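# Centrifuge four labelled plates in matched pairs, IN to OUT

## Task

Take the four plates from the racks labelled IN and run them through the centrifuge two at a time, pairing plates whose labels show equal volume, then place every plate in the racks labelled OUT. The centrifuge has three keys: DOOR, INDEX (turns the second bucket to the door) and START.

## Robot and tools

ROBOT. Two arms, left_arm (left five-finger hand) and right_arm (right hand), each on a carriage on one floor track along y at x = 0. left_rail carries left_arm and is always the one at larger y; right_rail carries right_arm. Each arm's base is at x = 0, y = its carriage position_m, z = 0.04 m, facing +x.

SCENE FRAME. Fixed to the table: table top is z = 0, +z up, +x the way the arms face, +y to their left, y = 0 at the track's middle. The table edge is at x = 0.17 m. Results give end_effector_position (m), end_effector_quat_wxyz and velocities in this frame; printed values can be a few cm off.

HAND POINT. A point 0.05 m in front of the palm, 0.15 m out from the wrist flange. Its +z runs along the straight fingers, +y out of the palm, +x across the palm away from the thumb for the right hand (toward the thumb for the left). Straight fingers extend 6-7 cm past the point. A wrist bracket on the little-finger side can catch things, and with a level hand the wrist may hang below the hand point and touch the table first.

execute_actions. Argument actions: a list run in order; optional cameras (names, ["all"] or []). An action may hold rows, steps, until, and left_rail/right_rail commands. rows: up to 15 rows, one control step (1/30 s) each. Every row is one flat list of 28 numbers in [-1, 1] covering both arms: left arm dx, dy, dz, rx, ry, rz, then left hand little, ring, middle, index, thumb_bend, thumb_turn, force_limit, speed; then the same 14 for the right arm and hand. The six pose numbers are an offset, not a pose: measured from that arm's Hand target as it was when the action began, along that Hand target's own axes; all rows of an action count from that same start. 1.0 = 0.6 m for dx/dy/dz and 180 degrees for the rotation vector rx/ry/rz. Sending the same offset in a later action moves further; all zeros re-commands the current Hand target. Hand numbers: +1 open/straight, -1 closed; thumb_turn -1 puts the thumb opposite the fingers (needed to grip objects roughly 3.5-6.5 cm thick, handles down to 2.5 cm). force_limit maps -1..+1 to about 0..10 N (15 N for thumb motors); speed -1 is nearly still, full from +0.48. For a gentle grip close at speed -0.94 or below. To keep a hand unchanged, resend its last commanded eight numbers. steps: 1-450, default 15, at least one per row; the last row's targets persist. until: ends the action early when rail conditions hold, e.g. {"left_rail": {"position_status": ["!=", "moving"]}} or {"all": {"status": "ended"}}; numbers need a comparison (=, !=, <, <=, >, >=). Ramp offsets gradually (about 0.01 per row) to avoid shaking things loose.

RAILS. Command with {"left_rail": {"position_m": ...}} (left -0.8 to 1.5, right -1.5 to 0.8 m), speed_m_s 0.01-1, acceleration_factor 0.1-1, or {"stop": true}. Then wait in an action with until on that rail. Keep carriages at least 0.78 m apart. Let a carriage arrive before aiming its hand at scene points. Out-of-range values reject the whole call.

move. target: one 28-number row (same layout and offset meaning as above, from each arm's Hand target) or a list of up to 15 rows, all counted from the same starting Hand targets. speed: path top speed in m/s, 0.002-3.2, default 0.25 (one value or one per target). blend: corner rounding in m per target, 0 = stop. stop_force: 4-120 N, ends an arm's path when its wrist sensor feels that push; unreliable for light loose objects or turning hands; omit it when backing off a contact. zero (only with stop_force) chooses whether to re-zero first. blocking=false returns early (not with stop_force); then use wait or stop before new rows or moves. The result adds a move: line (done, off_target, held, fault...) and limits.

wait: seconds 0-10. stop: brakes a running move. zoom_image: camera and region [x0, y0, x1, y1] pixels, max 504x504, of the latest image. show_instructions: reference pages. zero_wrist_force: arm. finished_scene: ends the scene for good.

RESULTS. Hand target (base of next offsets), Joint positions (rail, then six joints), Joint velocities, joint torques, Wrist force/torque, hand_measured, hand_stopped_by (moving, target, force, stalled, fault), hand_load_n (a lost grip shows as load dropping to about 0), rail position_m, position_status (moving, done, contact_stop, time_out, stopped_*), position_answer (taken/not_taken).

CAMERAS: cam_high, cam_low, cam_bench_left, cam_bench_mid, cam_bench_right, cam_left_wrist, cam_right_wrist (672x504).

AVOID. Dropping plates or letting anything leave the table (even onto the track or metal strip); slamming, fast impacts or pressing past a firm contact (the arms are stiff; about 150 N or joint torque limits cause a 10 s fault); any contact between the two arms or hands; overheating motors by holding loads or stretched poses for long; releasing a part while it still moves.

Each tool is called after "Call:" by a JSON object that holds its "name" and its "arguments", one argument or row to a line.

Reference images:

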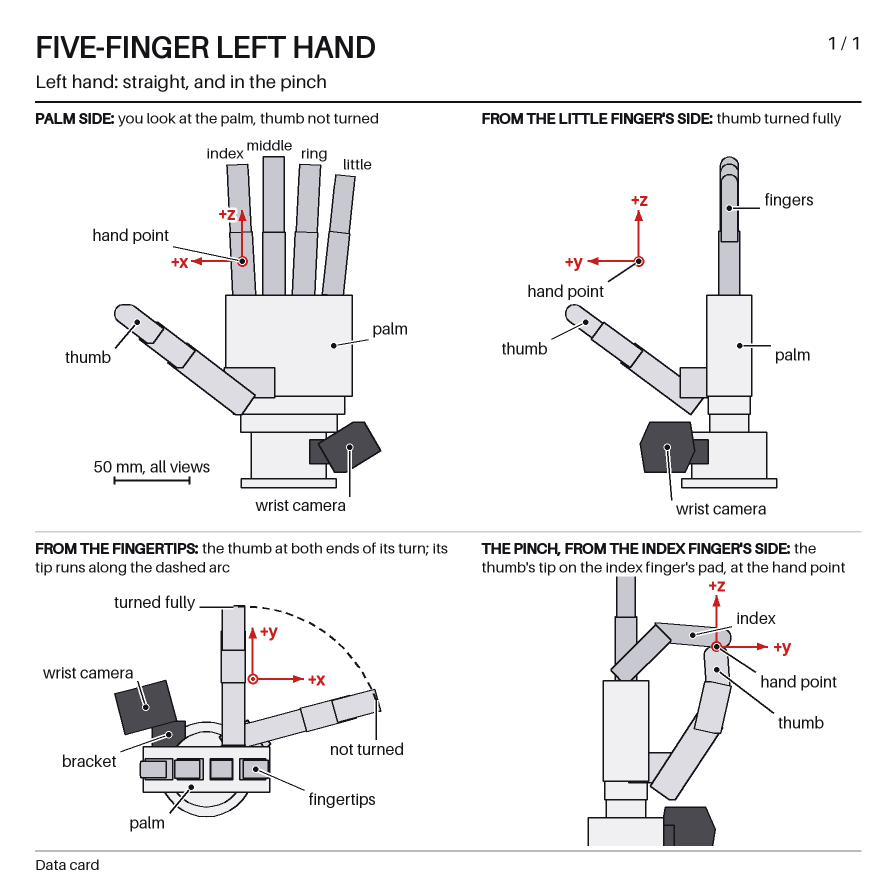

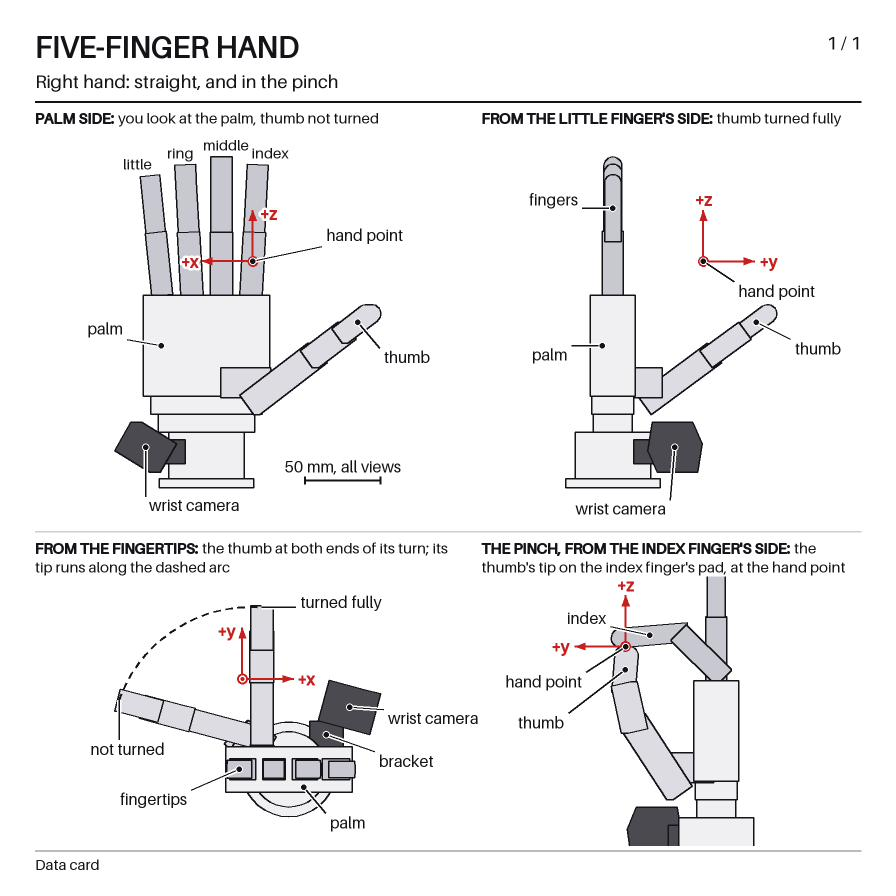

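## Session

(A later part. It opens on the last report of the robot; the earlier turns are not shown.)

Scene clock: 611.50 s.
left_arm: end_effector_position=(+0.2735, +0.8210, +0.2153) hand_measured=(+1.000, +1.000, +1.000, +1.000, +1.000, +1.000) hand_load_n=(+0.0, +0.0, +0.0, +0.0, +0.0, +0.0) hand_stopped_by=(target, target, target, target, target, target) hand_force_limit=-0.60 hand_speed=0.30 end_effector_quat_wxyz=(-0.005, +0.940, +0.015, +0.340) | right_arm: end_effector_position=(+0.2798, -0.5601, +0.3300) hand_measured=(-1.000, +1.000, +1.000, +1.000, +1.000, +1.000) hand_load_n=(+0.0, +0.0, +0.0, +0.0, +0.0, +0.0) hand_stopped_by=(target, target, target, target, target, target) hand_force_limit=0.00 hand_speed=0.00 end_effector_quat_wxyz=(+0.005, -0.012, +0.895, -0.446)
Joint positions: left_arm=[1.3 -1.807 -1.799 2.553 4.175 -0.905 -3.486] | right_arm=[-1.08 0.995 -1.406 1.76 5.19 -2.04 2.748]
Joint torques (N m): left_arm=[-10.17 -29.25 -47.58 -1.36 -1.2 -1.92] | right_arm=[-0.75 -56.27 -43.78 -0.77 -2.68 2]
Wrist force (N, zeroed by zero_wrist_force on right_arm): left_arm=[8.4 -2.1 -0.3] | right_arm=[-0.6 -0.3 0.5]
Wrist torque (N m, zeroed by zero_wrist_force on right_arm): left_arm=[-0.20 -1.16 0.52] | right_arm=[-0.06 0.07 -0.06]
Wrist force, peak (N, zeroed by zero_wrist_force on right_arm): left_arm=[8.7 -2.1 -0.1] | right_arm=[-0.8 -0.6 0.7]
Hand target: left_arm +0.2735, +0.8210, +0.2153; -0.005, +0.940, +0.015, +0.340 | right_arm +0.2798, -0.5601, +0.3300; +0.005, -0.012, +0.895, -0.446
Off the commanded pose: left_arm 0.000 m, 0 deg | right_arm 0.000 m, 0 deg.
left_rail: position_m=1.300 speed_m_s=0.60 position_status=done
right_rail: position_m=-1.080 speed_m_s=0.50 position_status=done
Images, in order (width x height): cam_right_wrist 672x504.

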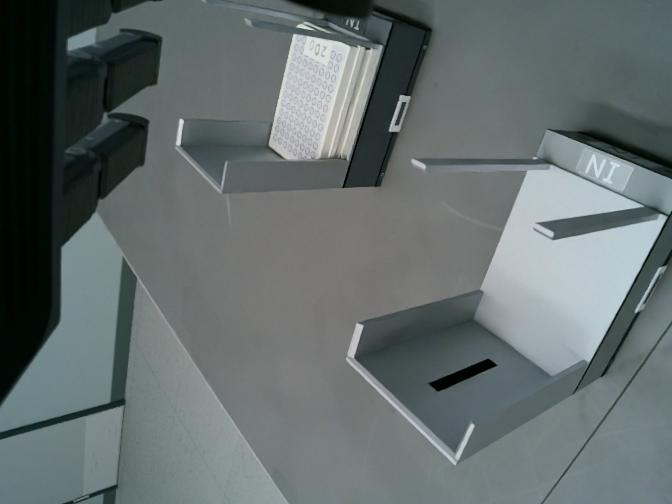

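Call:
{"name": "zoom_image", "arguments": {
  "camera": "cam_right_wrist",
  "region": [260, 20, 390, 170]
}}

Call:
{"name": "zoom_image", "arguments": {
  "camera": "cam_right_wrist",
  "region": [165, 100, 275, 200]
}}

Call:
{"name": "zoom_image", "arguments": {
  "camera": "cam_right_wrist",
  "region": [340, 320, 480, 480]
}}

Call:
{"name": "zoom_image", "arguments": {
  "camera": "cam_right_wrist",
  "region": [530, 120, 672, 260]
}}

Call:
{"name": "zoom_image", "arguments": {
  "camera": "cam_right_wrist",
  "region": [530, 280, 672, 420]
}}

Scaled by 3.360.

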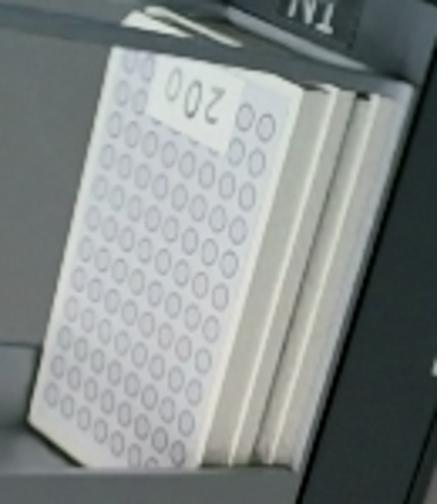

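Scaled by 4.582.

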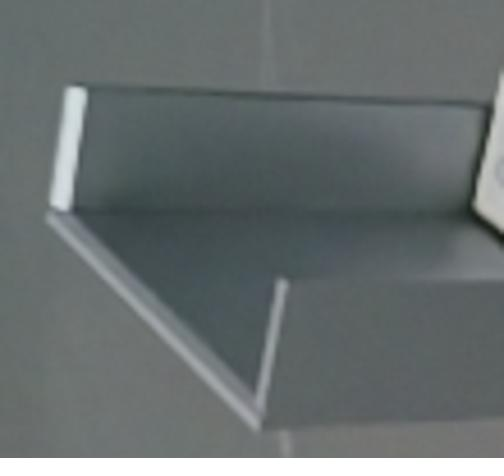

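Scaled by 3.150.

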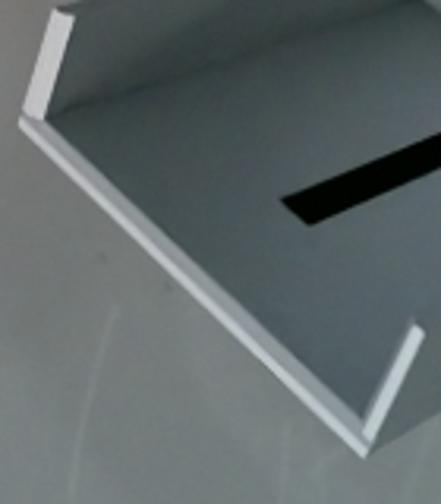

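Scaled by 3.549.

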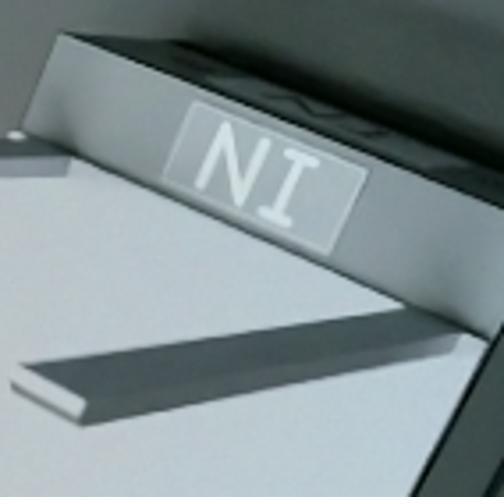

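Scaled by 3.549.

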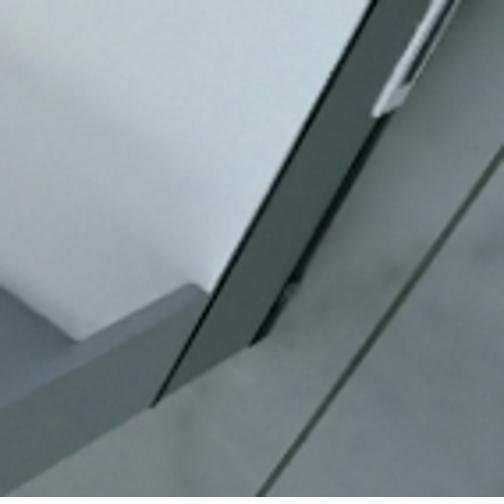

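Call:
{"name": "execute_actions", "arguments": {
  "actions": [
    {"right_rail":{"position_m":-0.915},"steps":200,"until":{"right_rail":{"position_status":["!=","moving"]}}}
  ],
  "cameras": ["cam_right_wrist"]
}}

Call:
{"name": "zoom_image", "arguments": {
  "camera": "cam_right_wrist",
  "region": [200, 170, 320, 290]
}}

Call:
{"name": "zoom_image", "arguments": {
  "camera": "cam_right_wrist",
  "region": [380, 30, 500, 150]
}}

Call:
{"name": "zoom_image", "arguments": {
  "camera": "cam_right_wrist",
  "region": [350, 170, 470, 290]
}}

Scene clock: 619.53 s.
left_arm: end_effector_position=(+0.2735, +0.8210, +0.2153) hand_measured=(+1.000, +1.000, +1.000, +1.000, +1.000, +1.000) hand_load_n=(+0.0, +0.0, +0.0, +0.0, +0.0, +0.0) hand_stopped_by=(target, target, target, target, target, target) hand_force_limit=-0.60 hand_speed=0.30 end_effector_quat_wxyz=(-0.005, +0.940, +0.015, +0.340) | right_arm: end_effector_position=(+0.2798, -0.3951, +0.3300) hand_measured=(-1.000, +1.000, +1.000, +1.000, +1.000, +1.000) hand_load_n=(+0.0, +0.0, +0.0, +0.0, +0.0, +0.0) hand_stopped_by=(target, target, target, target, target, target) hand_force_limit=0.00 hand_speed=0.00 end_effector_quat_wxyz=(+0.005, -0.012, +0.895, -0.446)
Joint positions: left_arm=[1.3 -1.807 -1.799 2.553 4.175 -0.905 -3.486] | right_arm=[-0.915 0.995 -1.406 1.76 5.19 -2.04 2.748]
Joint torques (N m): left_arm=[-8.87 -29.46 -47.23 -1.64 -0.88 -1.51] | right_arm=[-11.6 -47.95 -40.12 0.36 -0.7 1.56]
Wrist force (N, zeroed by zero_wrist_force on right_arm): left_arm=[8.5 -1.9 0.1] | right_arm=[-0.5 -0.4 0.1]
Wrist torque (N m, zeroed by zero_wrist_force on right_arm): left_arm=[-0.20 -1.15 0.51] | right_arm=[-0.05 0.08 -0.05]
Wrist force, peak (N, zeroed by zero_wrist_force on right_arm): left_arm=[8.7 -2.3 -0.2] | right_arm=[-0.5 -1.0 1.1]
Hand target: left_arm +0.2735, +0.8210, +0.2153; -0.005, +0.940, +0.015, +0.340 | right_arm +0.2798, -0.3951, +0.3300; +0.005, -0.012, +0.895, -0.446
Off the commanded pose: left_arm 0.000 m, 0 deg | right_arm 0.000 m, 0 deg.
left_rail: position_m=1.300 speed_m_s=0.60 position_status=done
right_rail: position_m=-0.915 speed_m_s=0.50 position_status=done
Images, in order (width x height): cam_right_wrist 672x504.

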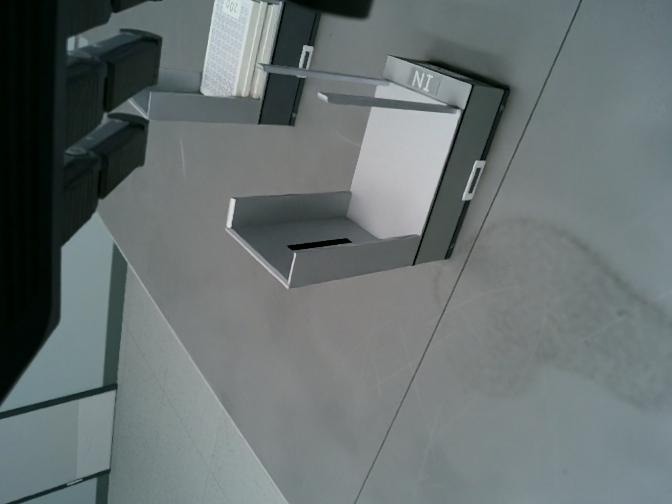

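Scaled by 4.200.

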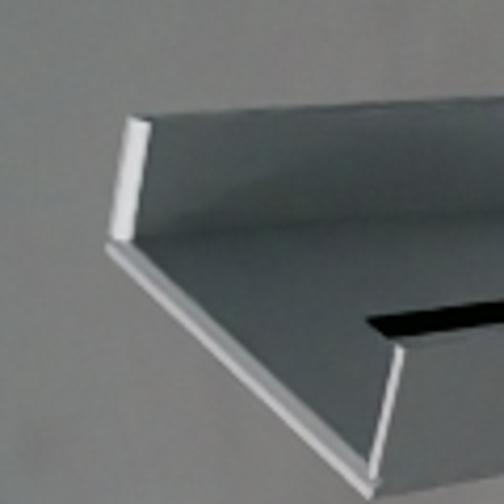

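Scaled by 4.200.

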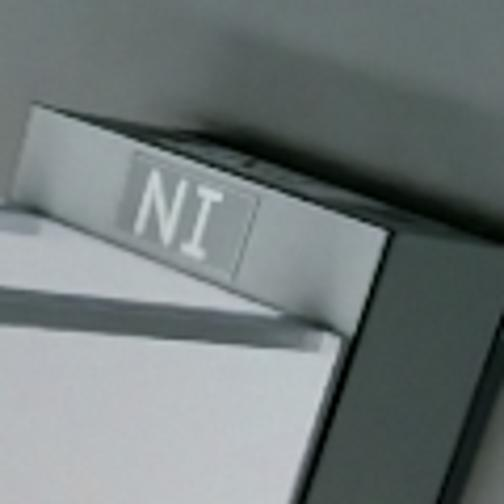

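Scaled by 4.200.

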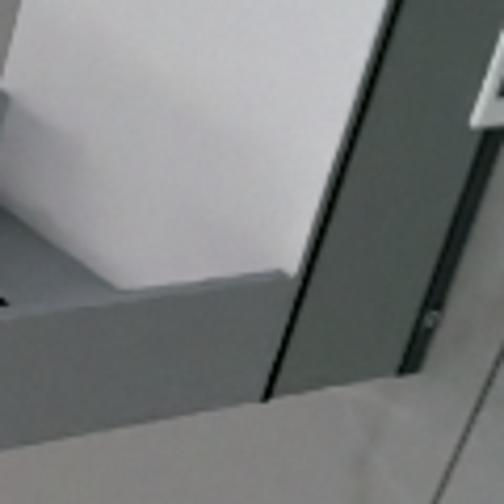

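Call:
{"name": "execute_actions", "arguments": {
  "actions": [
    {"right_rail":{"position_m":-0.44},"steps":200,"until":{"right_rail":{"position_status":["!=","moving"]}}}
  ],
  "cameras": ["cam_right_wrist","cam_left_wrist"]
}}

Call:
{"name": "zoom_image", "arguments": {
  "camera": "cam_right_wrist",
  "region": [200, 170, 320, 290]
}}

Call:
{"name": "zoom_image", "arguments": {
  "camera": "cam_right_wrist",
  "region": [380, 30, 500, 150]
}}

Call:
{"name": "zoom_image", "arguments": {
  "camera": "cam_right_wrist",
  "region": [350, 170, 470, 290]
}}

Call:
{"name": "execute_actions", "arguments": {
  "actions": [
    {"right_rail":{"position_m":-0.171},"steps":200,"until":{"right_rail":{"position_status":["!=","moving"]}}}
  ],
  "cameras": ["cam_right_wrist"]
}}

Call:
{"name": "zoom_image", "arguments": {
  "camera": "cam_right_wrist",
  "region": [200, 170, 320, 290]
}}

Call:
{"name": "zoom_image", "arguments": {
  "camera": "cam_right_wrist",
  "region": [380, 30, 500, 150]
}}

Call:
{"name": "zoom_image", "arguments": {
  "camera": "cam_right_wrist",
  "region": [350, 170, 470, 290]
}}

Scene clock: 622.37 s.
left_arm: end_effector_position=(+0.2735, +0.8210, +0.2153) hand_measured=(+1.000, +1.000, +1.000, +1.000, +1.000, +1.000) hand_load_n=(+0.0, +0.0, +0.0, +0.0, -0.5, +0.0) hand_stopped_by=(target, target, target, target, target, target) hand_force_limit=-0.60 hand_speed=0.30 end_effector_quat_wxyz=(-0.005, +0.940, +0.015, +0.340) | right_arm: end_effector_position=(+0.2798, +0.0799, +0.3300) hand_measured=(-1.000, +1.000, +1.000, +1.000, +1.000, +1.000) hand_load_n=(+0.0, +0.0, +0.0, +0.0, +0.0, +0.0) hand_stopped_by=(target, target, target, target, target, target) hand_force_limit=0.00 hand_speed=0.00 end_effector_quat_wxyz=(+0.005, -0.012, +0.895, -0.446)
Joint positions: left_arm=[1.3 -1.807 -1.799 2.553 4.175 -0.905 -3.486] | right_arm=[-0.44 0.995 -1.406 1.76 5.19 -2.04 2.748]
Joint torques (N m): left_arm=[-9.59 -29.97 -47.47 -1.74 -0.85 -1.92] | right_arm=[-10.75 -47.73 -27.74 -1.29 0.48 1.31]
Wrist force (N, zeroed by zero_wrist_force on right_arm): left_arm=[8.4 -1.8 -0.4] | right_arm=[-0.1 -0.2 0.2]
Wrist torque (N m, zeroed by zero_wrist_force on right_arm): left_arm=[-0.15 -1.16 0.50] | right_arm=[-0.03 0.00 -0.02]
Wrist force, peak (N, zeroed by zero_wrist_force on right_arm): left_arm=[8.8 -2.3 -0.2] | right_arm=[-0.5 -0.6 0.8]
Hand target: left_arm +0.2735, +0.8210, +0.2153; -0.005, +0.940, +0.015, +0.340 | right_arm +0.2798, +0.0799, +0.3300; +0.005, -0.012, +0.895, -0.446
Off the commanded pose: left_arm 0.000 m, 0 deg | right_arm 0.000 m, 0 deg.
left_rail: position_m=1.300 speed_m_s=0.60 position_status=done
right_rail: position_m=-0.440 speed_m_s=0.50 position_status=done
Images, in order (width x height): cam_left_wrist 672x504, cam_right_wrist 672x504.

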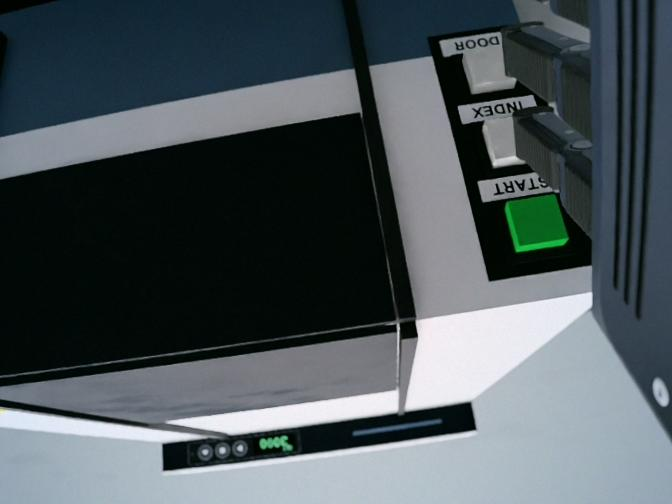

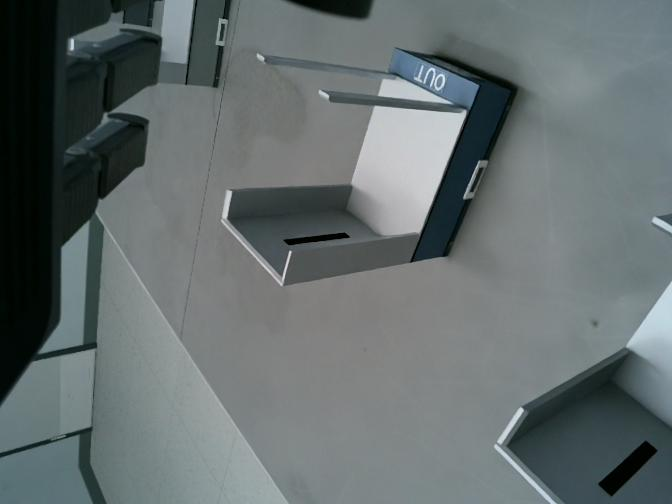

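Scaled by 4.200.

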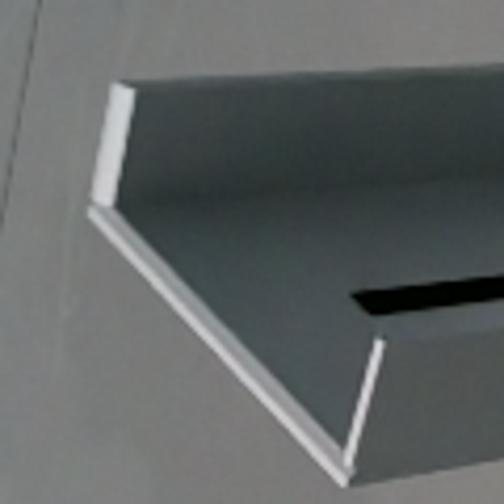

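Scaled by 4.200.

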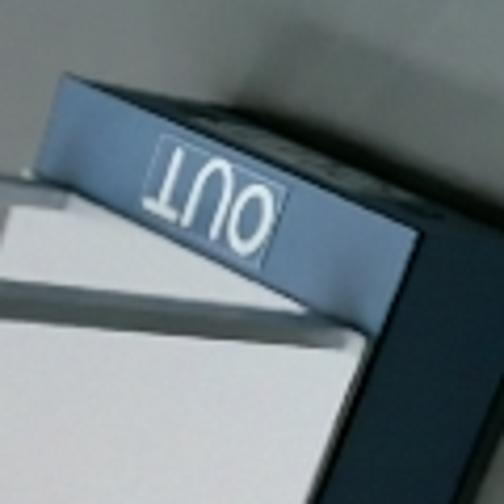

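Scaled by 4.200.

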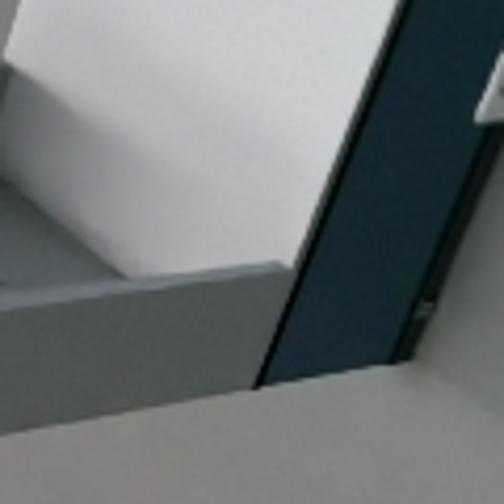

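Scene clock: 624.23 s.
left_arm: end_effector_position=(+0.2735, +0.8210, +0.2153) hand_measured=(+1.000, +1.000, +1.000, +1.000, +1.000, +1.000) hand_load_n=(+0.0, +0.0, +0.0, +0.0, +0.0, -0.5) hand_stopped_by=(target, target, target, target, target, target) hand_force_limit=-0.60 hand_speed=0.30 end_effector_quat_wxyz=(-0.005, +0.940, +0.015, +0.340) | right_arm: end_effector_position=(+0.2798, +0.3489, +0.3300) hand_measured=(-1.000, +1.000, +1.000, +1.000, +1.000, +1.000) hand_load_n=(+0.0, +0.0, +0.0, +0.0, +0.0, +0.0) hand_stopped_by=(target, target, target, target, target, target) hand_force_limit=0.00 hand_speed=0.00 end_effector_quat_wxyz=(+0.005, -0.012, +0.895, -0.446)
Joint positions: left_arm=[1.3 -1.807 -1.799 2.553 4.175 -0.905 -3.486] | right_arm=[-0.171 0.995 -1.406 1.76 5.19 -2.04 2.748]
Joint torques (N m): left_arm=[-9.27 -28.95 -47.56 -1.51 -0.75 -1.82] | right_arm=[-12.17 -47.24 -36.04 -1.94 0.57 1.43]
Wrist force (N, zeroed by zero_wrist_force on right_arm): left_arm=[8.6 -1.7 0.1] | right_arm=[0.0 -0.2 0.1]
Wrist torque (N m, zeroed by zero_wrist_force on right_arm): left_arm=[-0.18 -1.17 0.51] | right_arm=[-0.03 0.00 -0.02]
Wrist force, peak (N, zeroed by zero_wrist_force on right_arm): left_arm=[8.9 -1.9 -0.2] | right_arm=[-0.4 -0.7 1.1]
Hand target: left_arm +0.2735, +0.8210, +0.2153; -0.005, +0.940, +0.015, +0.340 | right_arm +0.2798, +0.3489, +0.3300; +0.005, -0.012, +0.895, -0.446
Off the commanded pose: left_arm 0.000 m, 0 deg | right_arm 0.000 m, 0 deg.
left_rail: position_m=1.300 speed_m_s=0.60 position_status=done
right_rail: position_m=-0.171 speed_m_s=0.50 position_status=done
Images, in order (width x height): cam_right_wrist 672x504.

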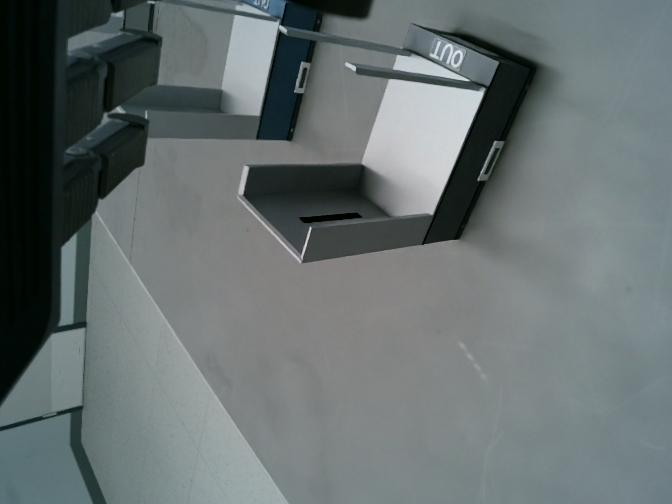

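Scaled by 4.200.

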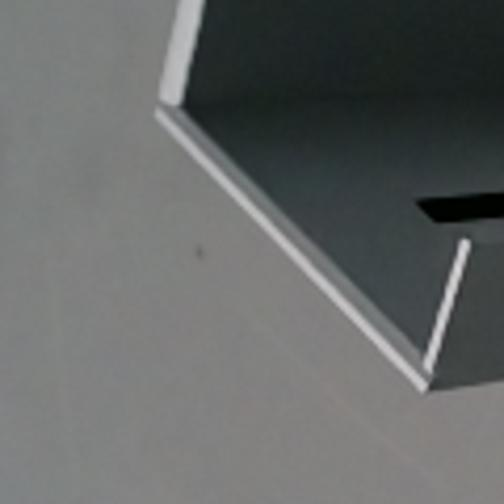

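Scaled by 4.200.

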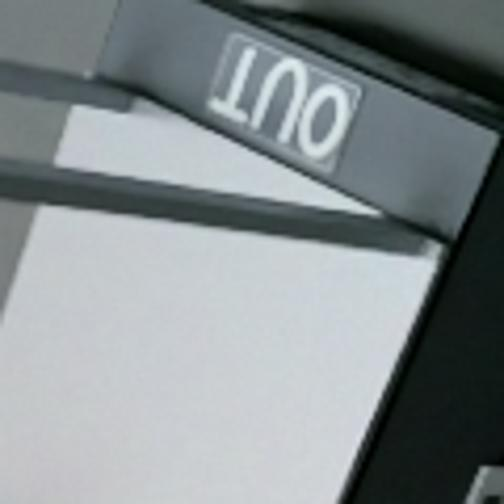

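Scaled by 4.200.

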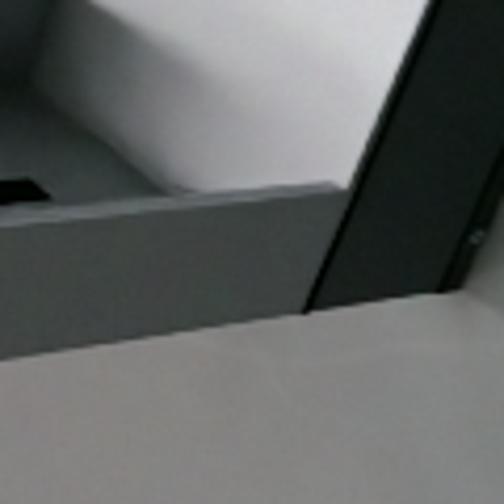

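Call:
{"name": "move", "arguments": {
  "target": [-0.0516,0.0006,0.0883,0,0,0,1,1,1,1,1,1,-0.6,0.3,0,0,0,0,0,0,-1,1,1,1,1,1,0,0],
  "speed": 0.15
}}

Call:
{"name": "move", "arguments": {
  "target": [0.064,0.0026,0.0533,0,0,0,1,1,1,1,1,1,-0.6,0.3,0,0,0,0,0,0,-1,1,1,1,1,1,0,0],
  "speed": 0.02,
  "stop_force": 8,
  "cameras": ["cam_left_wrist"]
}}

Scene clock: 629.13 s.
left_arm: end_effector_position=(+0.2836, +0.8209, +0.1548) hand_measured=(+1.000, +1.000, +1.000, +1.000, +1.000, +1.000) hand_load_n=(+0.0, +0.0, +0.0, +0.0, +0.0, +0.0) hand_stopped_by=(target, target, target, target, target, target) hand_force_limit=-0.60 hand_speed=0.30 end_effector_quat_wxyz=(-0.005, +0.940, +0.015, +0.341) | right_arm: end_effector_position=(+0.2798, +0.3489, +0.3300) hand_measured=(-1.000, +1.000, +1.000, +1.000, +1.000, +1.000) hand_load_n=(+0.0, +0.0, +0.0, +0.0, +0.0, +0.0) hand_stopped_by=(target, target, target, target, target, target) hand_force_limit=0.00 hand_speed=0.00 end_effector_quat_wxyz=(+0.005, -0.012, +0.895, -0.446)
Joint positions: left_arm=[1.3 -1.782 -1.65 2.609 3.951 -0.9 -3.455] | right_arm=[-0.171 0.995 -1.406 1.76 5.19 -2.04 2.748]
Joint torques (N m): left_arm=[7.73 -5.45 -17.65 -6.08 4.21 1.98] | right_arm=[-11.94 -47.51 -44.39 -3.61 2.28 1.3]
Wrist force (N, zeroed by zero_wrist_force on right_arm): left_arm=[8.2 -2.1 0.4] | right_arm=[-0.6 -0.2 0.4]
Wrist torque (N m, zeroed by zero_wrist_force on right_arm): left_arm=[-0.24 -1.06 0.39] | right_arm=[-0.04 0.08 -0.05]
Wrist force, peak (N, zeroed by zero_wrist_force on right_arm): left_arm=[9.1 -2.3 -0.7] | right_arm=[-0.5 -0.7 0.4]
Hand target: left_arm +0.2836, +0.8209, +0.1547; -0.005, +0.940, +0.015, +0.340 | right_arm +0.2798, +0.3489, +0.3300; +0.005, -0.012, +0.895, -0.446
Off the commanded pose: left_arm 0.000 m, 0 deg | right_arm 0.000 m, 0 deg.
left_rail: position_m=1.300 speed_m_s=0.60 position_status=done
right_rail: position_m=-0.171 speed_m_s=0.50 position_status=done
move: done

Scene clock: 631.93 s.
left_arm: end_effector_position=(+0.3139, +0.8209, +0.1548) hand_measured=(+1.000, +1.000, +1.000, +1.000, +1.000, +1.000) hand_load_n=(+0.0, +0.0, +0.0, -1.5, +0.0, +0.0) hand_stopped_by=(target, target, target, target, target, target) hand_force_limit=-0.60 hand_speed=0.30 end_effector_quat_wxyz=(-0.005, +0.940, +0.015, +0.341) | right_arm: end_effector_position=(+0.2798, +0.3489, +0.3300) hand_measured=(-1.000, +1.000, +1.000, +1.000, +1.000, +1.000) hand_load_n=(+0.0, +0.0, +0.0, -0.5, +0.0, +0.0) hand_stopped_by=(target, target, target, target, target, target) hand_force_limit=0.00 hand_speed=0.00 end_effector_quat_wxyz=(+0.005, -0.012, +0.895, -0.446)
Joint positions: left_arm=[1.3 -1.708 -1.62 2.604 3.867 -0.887 -3.361] | right_arm=[-0.171 0.995 -1.406 1.76 5.19 -2.04 2.748]
Joint torques (N m): left_arm=[-6.5 -37.78 -14.91 -0.78 0.48 -2.24] | right_arm=[-11.37 -48.18 -43.6 -3.76 2.27 1.28]
Wrist force (N, zeroed by zero_wrist_force on right_arm): left_arm=[2.4 -1.2 -6.0] | right_arm=[-0.3 0.0 0.2]
Wrist torque (N m, zeroed by zero_wrist_force on right_arm): left_arm=[0.11 -1.48 0.16] | right_arm=[0.00 0.04 -0.03]
Wrist force, peak (N, zeroed by zero_wrist_force on right_arm): left_arm=[-2.8 -1.4 -13.3] | right_arm=[-0.4 -0.7 0.1]
Hand target: left_arm +0.3139, +0.8209, +0.1548; -0.005, +0.940, +0.015, +0.341 (not the last commanded pose) | right_arm +0.2798, +0.3489, +0.3300; +0.005, -0.012, +0.895, -0.446
Off the commanded pose: left_arm 0.020 m, 0 deg | right_arm 0.000 m, 0 deg.
left_rail: position_m=1.300 speed_m_s=0.60 position_status=done
right_rail: position_m=-0.171 speed_m_s=0.50 position_status=done
move: contact (left_arm)
Images, in order (width x height): cam_left_wrist 672x504.

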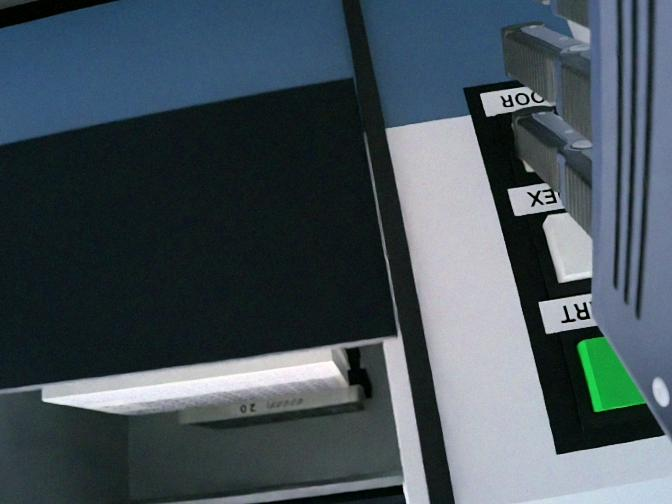

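Call:
{"name": "move", "arguments": {
  "target": [-0.0512,-0.0021,-0.0426,0,0,0,1,1,1,1,1,1,-0.6,0.3,0,0,0,0,0,0,-1,1,1,1,1,1,0,0],
  "speed": 0.08,
  "cameras": ["cam_left_wrist"]
}}

Call:
{"name": "zoom_image", "arguments": {
  "camera": "cam_left_wrist",
  "region": [0, 100, 420, 504]
}}

Scene clock: 633.17 s.
left_arm: end_effector_position=(+0.2740, +0.8210, +0.1547) hand_measured=(+1.000, +1.000, +1.000, +1.000, +1.000, +1.000) hand_load_n=(+0.0, +0.0, +0.0, +0.0, +0.0, +0.0) hand_stopped_by=(target, target, target, target, target, target) hand_force_limit=-0.60 hand_speed=0.30 end_effector_quat_wxyz=(-0.005, +0.940, +0.015, +0.341) | right_arm: end_effector_position=(+0.2798, +0.3489, +0.3300) hand_measured=(-1.000, +1.000, +1.000, +1.000, +1.000, +1.000) hand_load_n=(+0.0, +0.0, +0.0, +0.0, +0.0, +0.0) hand_stopped_by=(target, target, target, target, target, target) hand_force_limit=0.00 hand_speed=0.00 end_effector_quat_wxyz=(+0.005, -0.012, +0.895, -0.446)
Joint positions: left_arm=[1.3 -1.806 -1.659 2.61 3.977 -0.905 -3.484] | right_arm=[-0.171 0.995 -1.406 1.76 5.19 -2.04 2.748]
Joint torques (N m): left_arm=[-7.6 -36.42 -40.47 -0.5 -0.92 -2.31] | right_arm=[-10.21 -48 -44.3 -3.57 2.42 1.12]
Wrist force (N, zeroed by zero_wrist_force on right_arm): left_arm=[8.4 -2.7 0.3] | right_arm=[-0.4 -0.3 0.1]
Wrist torque (N m, zeroed by zero_wrist_force on right_arm): left_arm=[-0.33 -1.09 0.53] | right_arm=[-0.05 0.06 -0.05]
Wrist force, peak (N, zeroed by zero_wrist_force on right_arm): left_arm=[9.1 -2.0 0.7] | right_arm=[-0.8 -0.4 0.3]
Hand target: left_arm +0.2739, +0.8209, +0.1548; -0.005, +0.940, +0.015, +0.341 | right_arm +0.2798, +0.3489, +0.3300; +0.005, -0.012, +0.895, -0.446
Off the commanded pose: left_arm 0.000 m, 0 deg | right_arm 0.000 m, 0 deg.
left_rail: position_m=1.300 speed_m_s=0.60 position_status=done
right_rail: position_m=-0.171 speed_m_s=0.50 position_status=done
move: done
Images, in order (width x height): cam_left_wrist 672x504.

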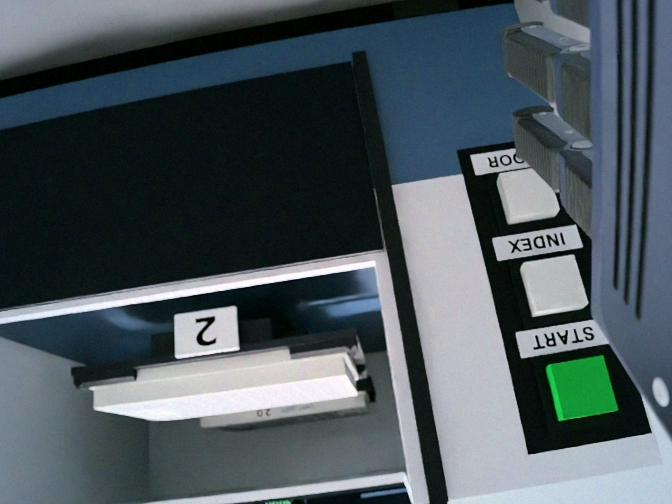

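Scaled by 1.200.

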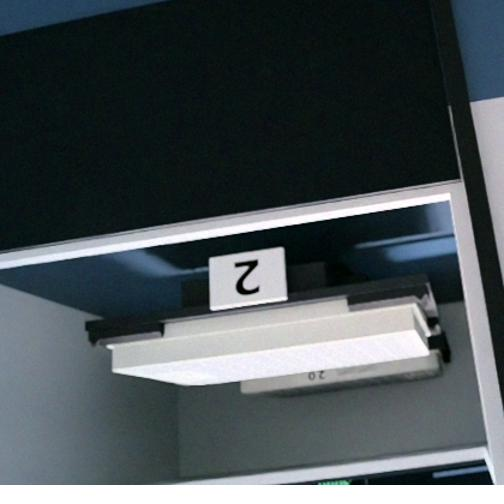

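Call:
{"name": "move", "arguments": {
  "target": [0.0768,0.0031,0.064,0,0,0,1,1,1,1,1,1,-0.6,0.3,0,0,0,0,0,0,-1,1,1,1,1,1,0,0],
  "speed": 0.03,
  "stop_force": 8,
  "cameras": ["cam_left_wrist"]
}}

Call:
{"name": "move", "arguments": {
  "target": [
    [-0.0512,-0.0021,-0.0426,0,0,0,1,1,1,1,1,1,-0.6,0.3,0,0,0,0,0,0,-1,1,1,1,1,1,0,0],
    [0.0258,-0.0015,-0.1098,0,0,0,1,1,1,1,1,1,-0.6,0.3,0,0,0,0,0,0,-1,1,1,1,1,1,0,0]
  ],
  "speed": [0.08, 0.12],
  "cameras": ["cam_left_wrist"]
}}

Scene clock: 636.47 s.
left_arm: end_effector_position=(+0.3140, +0.8210, +0.1548) hand_measured=(+1.000, +1.000, +1.000, +1.000, +1.000, +1.000) hand_load_n=(+0.0, +0.0, +0.0, -1.5, +0.0, +0.0) hand_stopped_by=(target, target, target, target, target, target) hand_force_limit=-0.60 hand_speed=0.30 end_effector_quat_wxyz=(-0.005, +0.940, +0.016, +0.341) | right_arm: end_effector_position=(+0.2798, +0.3489, +0.3300) hand_measured=(-1.000, +1.000, +1.000, +1.000, +1.000, +1.000) hand_load_n=(+0.0, +0.0, +0.0, +0.0, +0.0, +0.0) hand_stopped_by=(target, target, target, target, target, target) hand_force_limit=0.00 hand_speed=0.00 end_effector_quat_wxyz=(+0.005, -0.012, +0.895, -0.446)
Joint positions: left_arm=[1.3 -1.708 -1.62 2.604 3.868 -0.887 -3.361] | right_arm=[-0.171 0.995 -1.406 1.76 5.19 -2.04 2.748]
Joint torques (N m): left_arm=[-3.63 -39.46 -14.87 -0.7 0.71 -2.23] | right_arm=[-12.27 -46.66 -43.98 -3.29 2.3 1.3]
Wrist force (N, zeroed by zero_wrist_force on right_arm): left_arm=[2.2 -1.3 -6.5] | right_arm=[-0.3 0.0 0.2]
Wrist torque (N m, zeroed by zero_wrist_force on right_arm): left_arm=[0.12 -1.56 0.15] | right_arm=[-0.01 0.03 -0.03]
Wrist force, peak (N, zeroed by zero_wrist_force on right_arm): left_arm=[-8.0 -2.1 -19.1] | right_arm=[-0.6 0.2 0.6]
Hand target: left_arm +0.3140, +0.8210, +0.1548; -0.005, +0.940, +0.016, +0.341 (not the last commanded pose) | right_arm +0.2798, +0.3489, +0.3300; +0.005, -0.012, +0.895, -0.446
Off the commanded pose: left_arm 0.020 m, 0 deg | right_arm 0.000 m, 0 deg.
left_rail: position_m=1.300 speed_m_s=0.60 position_status=done
right_rail: position_m=-0.171 speed_m_s=0.50 position_status=done
move: contact (left_arm)
Images, in order (width x height): cam_left_wrist 672x504.

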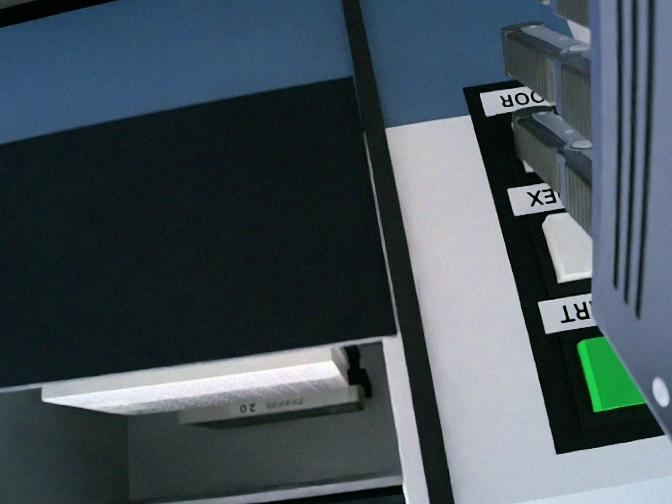

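Scene clock: 638.47 s.
left_arm: end_effector_position=(+0.2836, +0.8210, +0.2153) hand_measured=(+1.000, +1.000, +1.000, +1.000, +1.000, +1.000) hand_load_n=(+0.0, +0.0, +0.0, +0.0, +0.0, +0.0) hand_stopped_by=(target, target, target, target, target, target) hand_force_limit=-0.60 hand_speed=0.30 end_effector_quat_wxyz=(-0.005, +0.940, +0.016, +0.341) | right_arm: end_effector_position=(+0.2798, +0.3489, +0.3300) hand_measured=(-1.000, +1.000, +1.000, +1.000, +1.000, +1.000) hand_load_n=(+0.0, +0.0, +0.0, +0.0, +0.0, +0.0) hand_stopped_by=(target, target, target, target, target, target) hand_force_limit=0.00 hand_speed=0.00 end_effector_quat_wxyz=(+0.005, -0.012, +0.895, -0.446)
Joint positions: left_arm=[1.3 -1.782 -1.791 2.553 4.149 -0.9 -3.455] | right_arm=[-0.171 0.995 -1.406 1.76 5.19 -2.04 2.748]
Joint torques (N m): left_arm=[7.58 -28.43 -47.45 -1.69 -1.11 -1.92] | right_arm=[-11.53 -47.08 -43.9 -3.48 2.18 1.13]
Wrist force (N, zeroed by zero_wrist_force on right_arm): left_arm=[8.8 -2.2 -0.2] | right_arm=[-0.5 0.2 0.3]
Wrist torque (N m, zeroed by zero_wrist_force on right_arm): left_arm=[-0.23 -1.22 0.44] | right_arm=[0.01 0.06 -0.04]
Wrist force, peak (N, zeroed by zero_wrist_force on right_arm): left_arm=[9.8 -2.0 -0.6] | right_arm=[-0.7 -0.4 0.2]
Hand target: left_arm +0.2836, +0.8210, +0.2153; -0.005, +0.940, +0.016, +0.341 | right_arm +0.2798, +0.3489, +0.3300; +0.005, -0.012, +0.895, -0.446
Off the commanded pose: left_arm 0.000 m, 0 deg | right_arm 0.000 m, 0 deg.
left_rail: position_m=1.300 speed_m_s=0.60 position_status=done
right_rail: position_m=-0.171 speed_m_s=0.50 position_status=done
move: done
Images, in order (width x height): cam_left_wrist 672x504.

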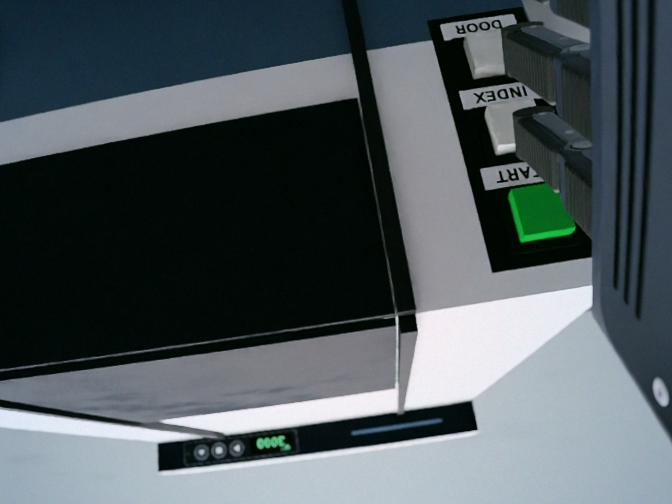

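Call:
{"name": "move", "arguments": {
  "target": [0.064,0.0026,0.0533,0,0,0,1,1,1,1,1,1,-0.6,0.3,0,0,0,0,0,0,-1,1,1,1,1,1,0,0],
  "speed": 0.025,
  "stop_force": 12,
  "cameras": ["cam_left_wrist"]
}}

Call:
{"name": "wait", "arguments": {
  "seconds": 0.5
}}

Call:
{"name": "wait", "arguments": {
  "seconds": 0.5,
  "cameras": ["cam_left_wrist"]
}}

Scene clock: 641.33 s.
left_arm: end_effector_position=(+0.3139, +0.8211, +0.2154) hand_measured=(+1.000, +1.000, +1.000, +1.000, +1.000, +1.000) hand_load_n=(+0.0, +0.0, +0.0, +0.0, +0.0, +0.0) hand_stopped_by=(target, target, target, target, target, target) hand_force_limit=-0.60 hand_speed=0.30 end_effector_quat_wxyz=(-0.005, +0.940, +0.016, +0.341) | right_arm: end_effector_position=(+0.2798, +0.3489, +0.3300) hand_measured=(-1.000, +1.000, +1.000, +1.000, +1.000, +1.000) hand_load_n=(+0.0, +0.0, -0.5, +0.0, -0.5, +0.0) hand_stopped_by=(target, target, target, target, target, target) hand_force_limit=0.00 hand_speed=0.00 end_effector_quat_wxyz=(+0.005, -0.012, +0.895, -0.446)
Joint positions: left_arm=[1.3 -1.708 -1.763 2.55 4.065 -0.887 -3.361] | right_arm=[-0.171 0.995 -1.406 1.76 5.19 -2.04 2.748]
Joint torques (N m): left_arm=[-3.56 -33.67 -24.54 -1.3 2.27 -2.22] | right_arm=[-9.5 -48.57 -43.83 -3.64 2.35 0.96]
Wrist force (N, zeroed by zero_wrist_force on right_arm): left_arm=[-2.4 -2.3 -4.9] | right_arm=[0.0 -0.2 0.5]
Wrist torque (N m, zeroed by zero_wrist_force on right_arm): left_arm=[0.08 -1.93 -0.13] | right_arm=[-0.06 -0.01 -0.02]
Wrist force, peak (N, zeroed by zero_wrist_force on right_arm): left_arm=[-9.9 -3.5 -16.6] | right_arm=[-0.9 -0.3 0.0]
Hand target: left_arm +0.3139, +0.8211, +0.2154; -0.005, +0.940, +0.016, +0.341 (not the last commanded pose) | right_arm +0.2798, +0.3489, +0.3300; +0.005, -0.012, +0.895, -0.446
Off the commanded pose: left_arm 0.020 m, 0 deg | right_arm 0.000 m, 0 deg.
left_rail: position_m=1.300 speed_m_s=0.60 position_status=done
right_rail: position_m=-0.171 speed_m_s=0.50 position_status=done
move: contact (left_arm)
Images, in order (width x height): cam_left_wrist 672x504.

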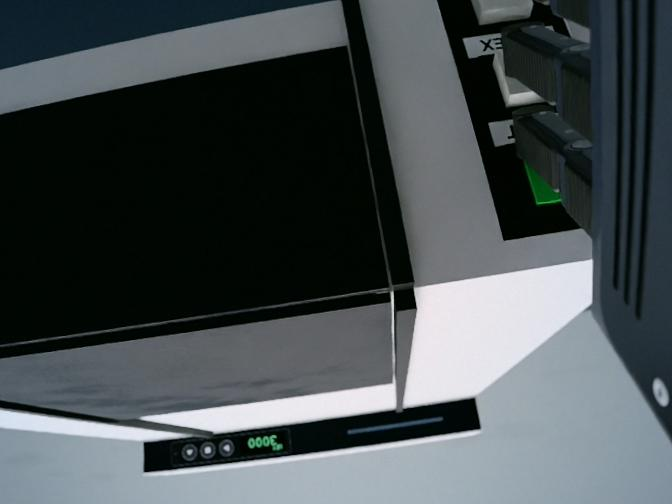

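Scene clock: 641.83 s.
left_arm: end_effector_position=(+0.3139, +0.8211, +0.2154) hand_measured=(+1.000, +1.000, +1.000, +1.000, +1.000, +1.000) hand_load_n=(+0.0, +0.0, +0.0, +0.0, +0.0, +0.0) hand_stopped_by=(target, target, target, target, target, target) hand_force_limit=-0.60 hand_speed=0.30 end_effector_quat_wxyz=(-0.005, +0.940, +0.016, +0.341) | right_arm: end_effector_position=(+0.2798, +0.3489, +0.3300) hand_measured=(-1.000, +1.000, +1.000, +1.000, +1.000, +1.000) hand_load_n=(+0.0, +0.0, +0.0, +0.0, +0.0, +0.0) hand_stopped_by=(target, target, target, target, target, target) hand_force_limit=0.00 hand_speed=0.00 end_effector_quat_wxyz=(+0.005, -0.012, +0.895, -0.446)
Joint positions: left_arm=[1.3 -1.708 -1.763 2.55 4.065 -0.887 -3.361] | right_arm=[-0.171 0.995 -1.406 1.76 5.19 -2.04 2.748]
Joint torques (N m): left_arm=[-4.73 -34.04 -24.07 -1.23 2.45 -2.24] | right_arm=[-10.26 -48.18 -44.38 -3.58 2.21 0.83]
Wrist force (N, zeroed by zero_wrist_force on right_arm): left_arm=[-2.4 -2.1 -5.0] | right_arm=[-0.5 -0.4 0.4]
Wrist torque (N m, zeroed by zero_wrist_force on right_arm): left_arm=[0.10 -1.93 -0.14] | right_arm=[-0.08 0.07 -0.06]
Wrist force, peak (N, zeroed by zero_wrist_force on right_arm): left_arm=[-2.4 -1.9 -5.3] | right_arm=[-0.1 -0.3 0.7]
Hand target: left_arm +0.3139, +0.8211, +0.2154; -0.005, +0.940, +0.016, +0.341 (not the last commanded pose) | right_arm +0.2798, +0.3489, +0.3300; +0.005, -0.012, +0.895, -0.446
Off the commanded pose: left_arm 0.020 m, 0 deg | right_arm 0.000 m, 0 deg.
left_rail: position_m=1.300 speed_m_s=0.60 position_status=done
right_rail: position_m=-0.171 speed_m_s=0.50 position_status=done
wait: 0.50 s

Scene clock: 642.33 s.
left_arm: end_effector_position=(+0.3139, +0.8211, +0.2154) hand_measured=(+1.000, +1.000, +1.000, +1.000, +1.000, +1.000) hand_load_n=(+0.0, +0.0, +0.0, +0.0, +0.0, +0.0) hand_stopped_by=(target, target, target, target, target, target) hand_force_limit=-0.60 hand_speed=0.30 end_effector_quat_wxyz=(-0.005, +0.940, +0.016, +0.341) | right_arm: end_effector_position=(+0.2798, +0.3489, +0.3300) hand_measured=(-1.000, +1.000, +1.000, +1.000, +1.000, +1.000) hand_load_n=(+0.0, +0.0, +0.0, +0.0, +0.0, +0.0) hand_stopped_by=(target, target, target, target, target, target) hand_force_limit=0.00 hand_speed=0.00 end_effector_quat_wxyz=(+0.005, -0.012, +0.895, -0.446)
Joint positions: left_arm=[1.3 -1.708 -1.763 2.55 4.065 -0.887 -3.361] | right_arm=[-0.171 0.995 -1.406 1.76 5.19 -2.04 2.748]
Joint torques (N m): left_arm=[-5.52 -34.34 -24.9 -1.24 2.43 -2.45] | right_arm=[-9.88 -48.58 -43.59 -3.58 2.43 0.98]
Wrist force (N, zeroed by zero_wrist_force on right_arm): left_arm=[-2.3 -2.1 -5.1] | right_arm=[-0.4 0.1 0.0]
Wrist torque (N m, zeroed by zero_wrist_force on right_arm): left_arm=[0.10 -1.95 -0.13] | right_arm=[0.03 0.05 -0.03]
Wrist force, peak (N, zeroed by zero_wrist_force on right_arm): left_arm=[-2.5 -2.2 -5.2] | right_arm=[-0.6 -0.4 0.3]
Hand target: left_arm +0.3139, +0.8211, +0.2154; -0.005, +0.940, +0.016, +0.341 (not the last commanded pose) | right_arm +0.2798, +0.3489, +0.3300; +0.005, -0.012, +0.895, -0.446
Off the commanded pose: left_arm 0.020 m, 0 deg | right_arm 0.000 m, 0 deg.
left_rail: position_m=1.300 speed_m_s=0.60 position_status=done
right_rail: position_m=-0.171 speed_m_s=0.50 position_status=done
wait: 0.50 s
Images, in order (width x height): cam_left_wrist 672x504.

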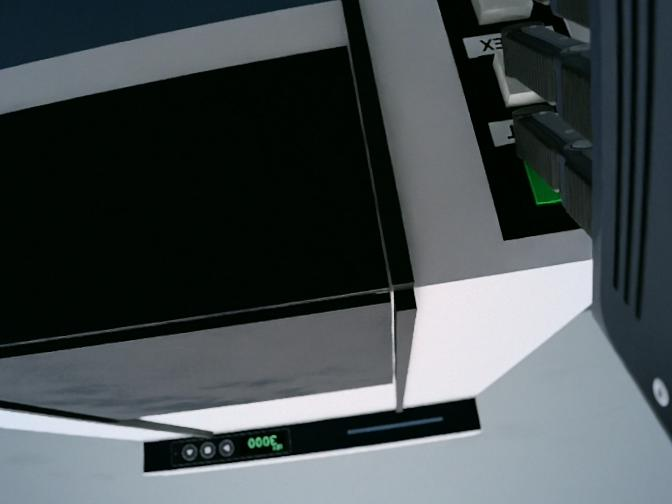

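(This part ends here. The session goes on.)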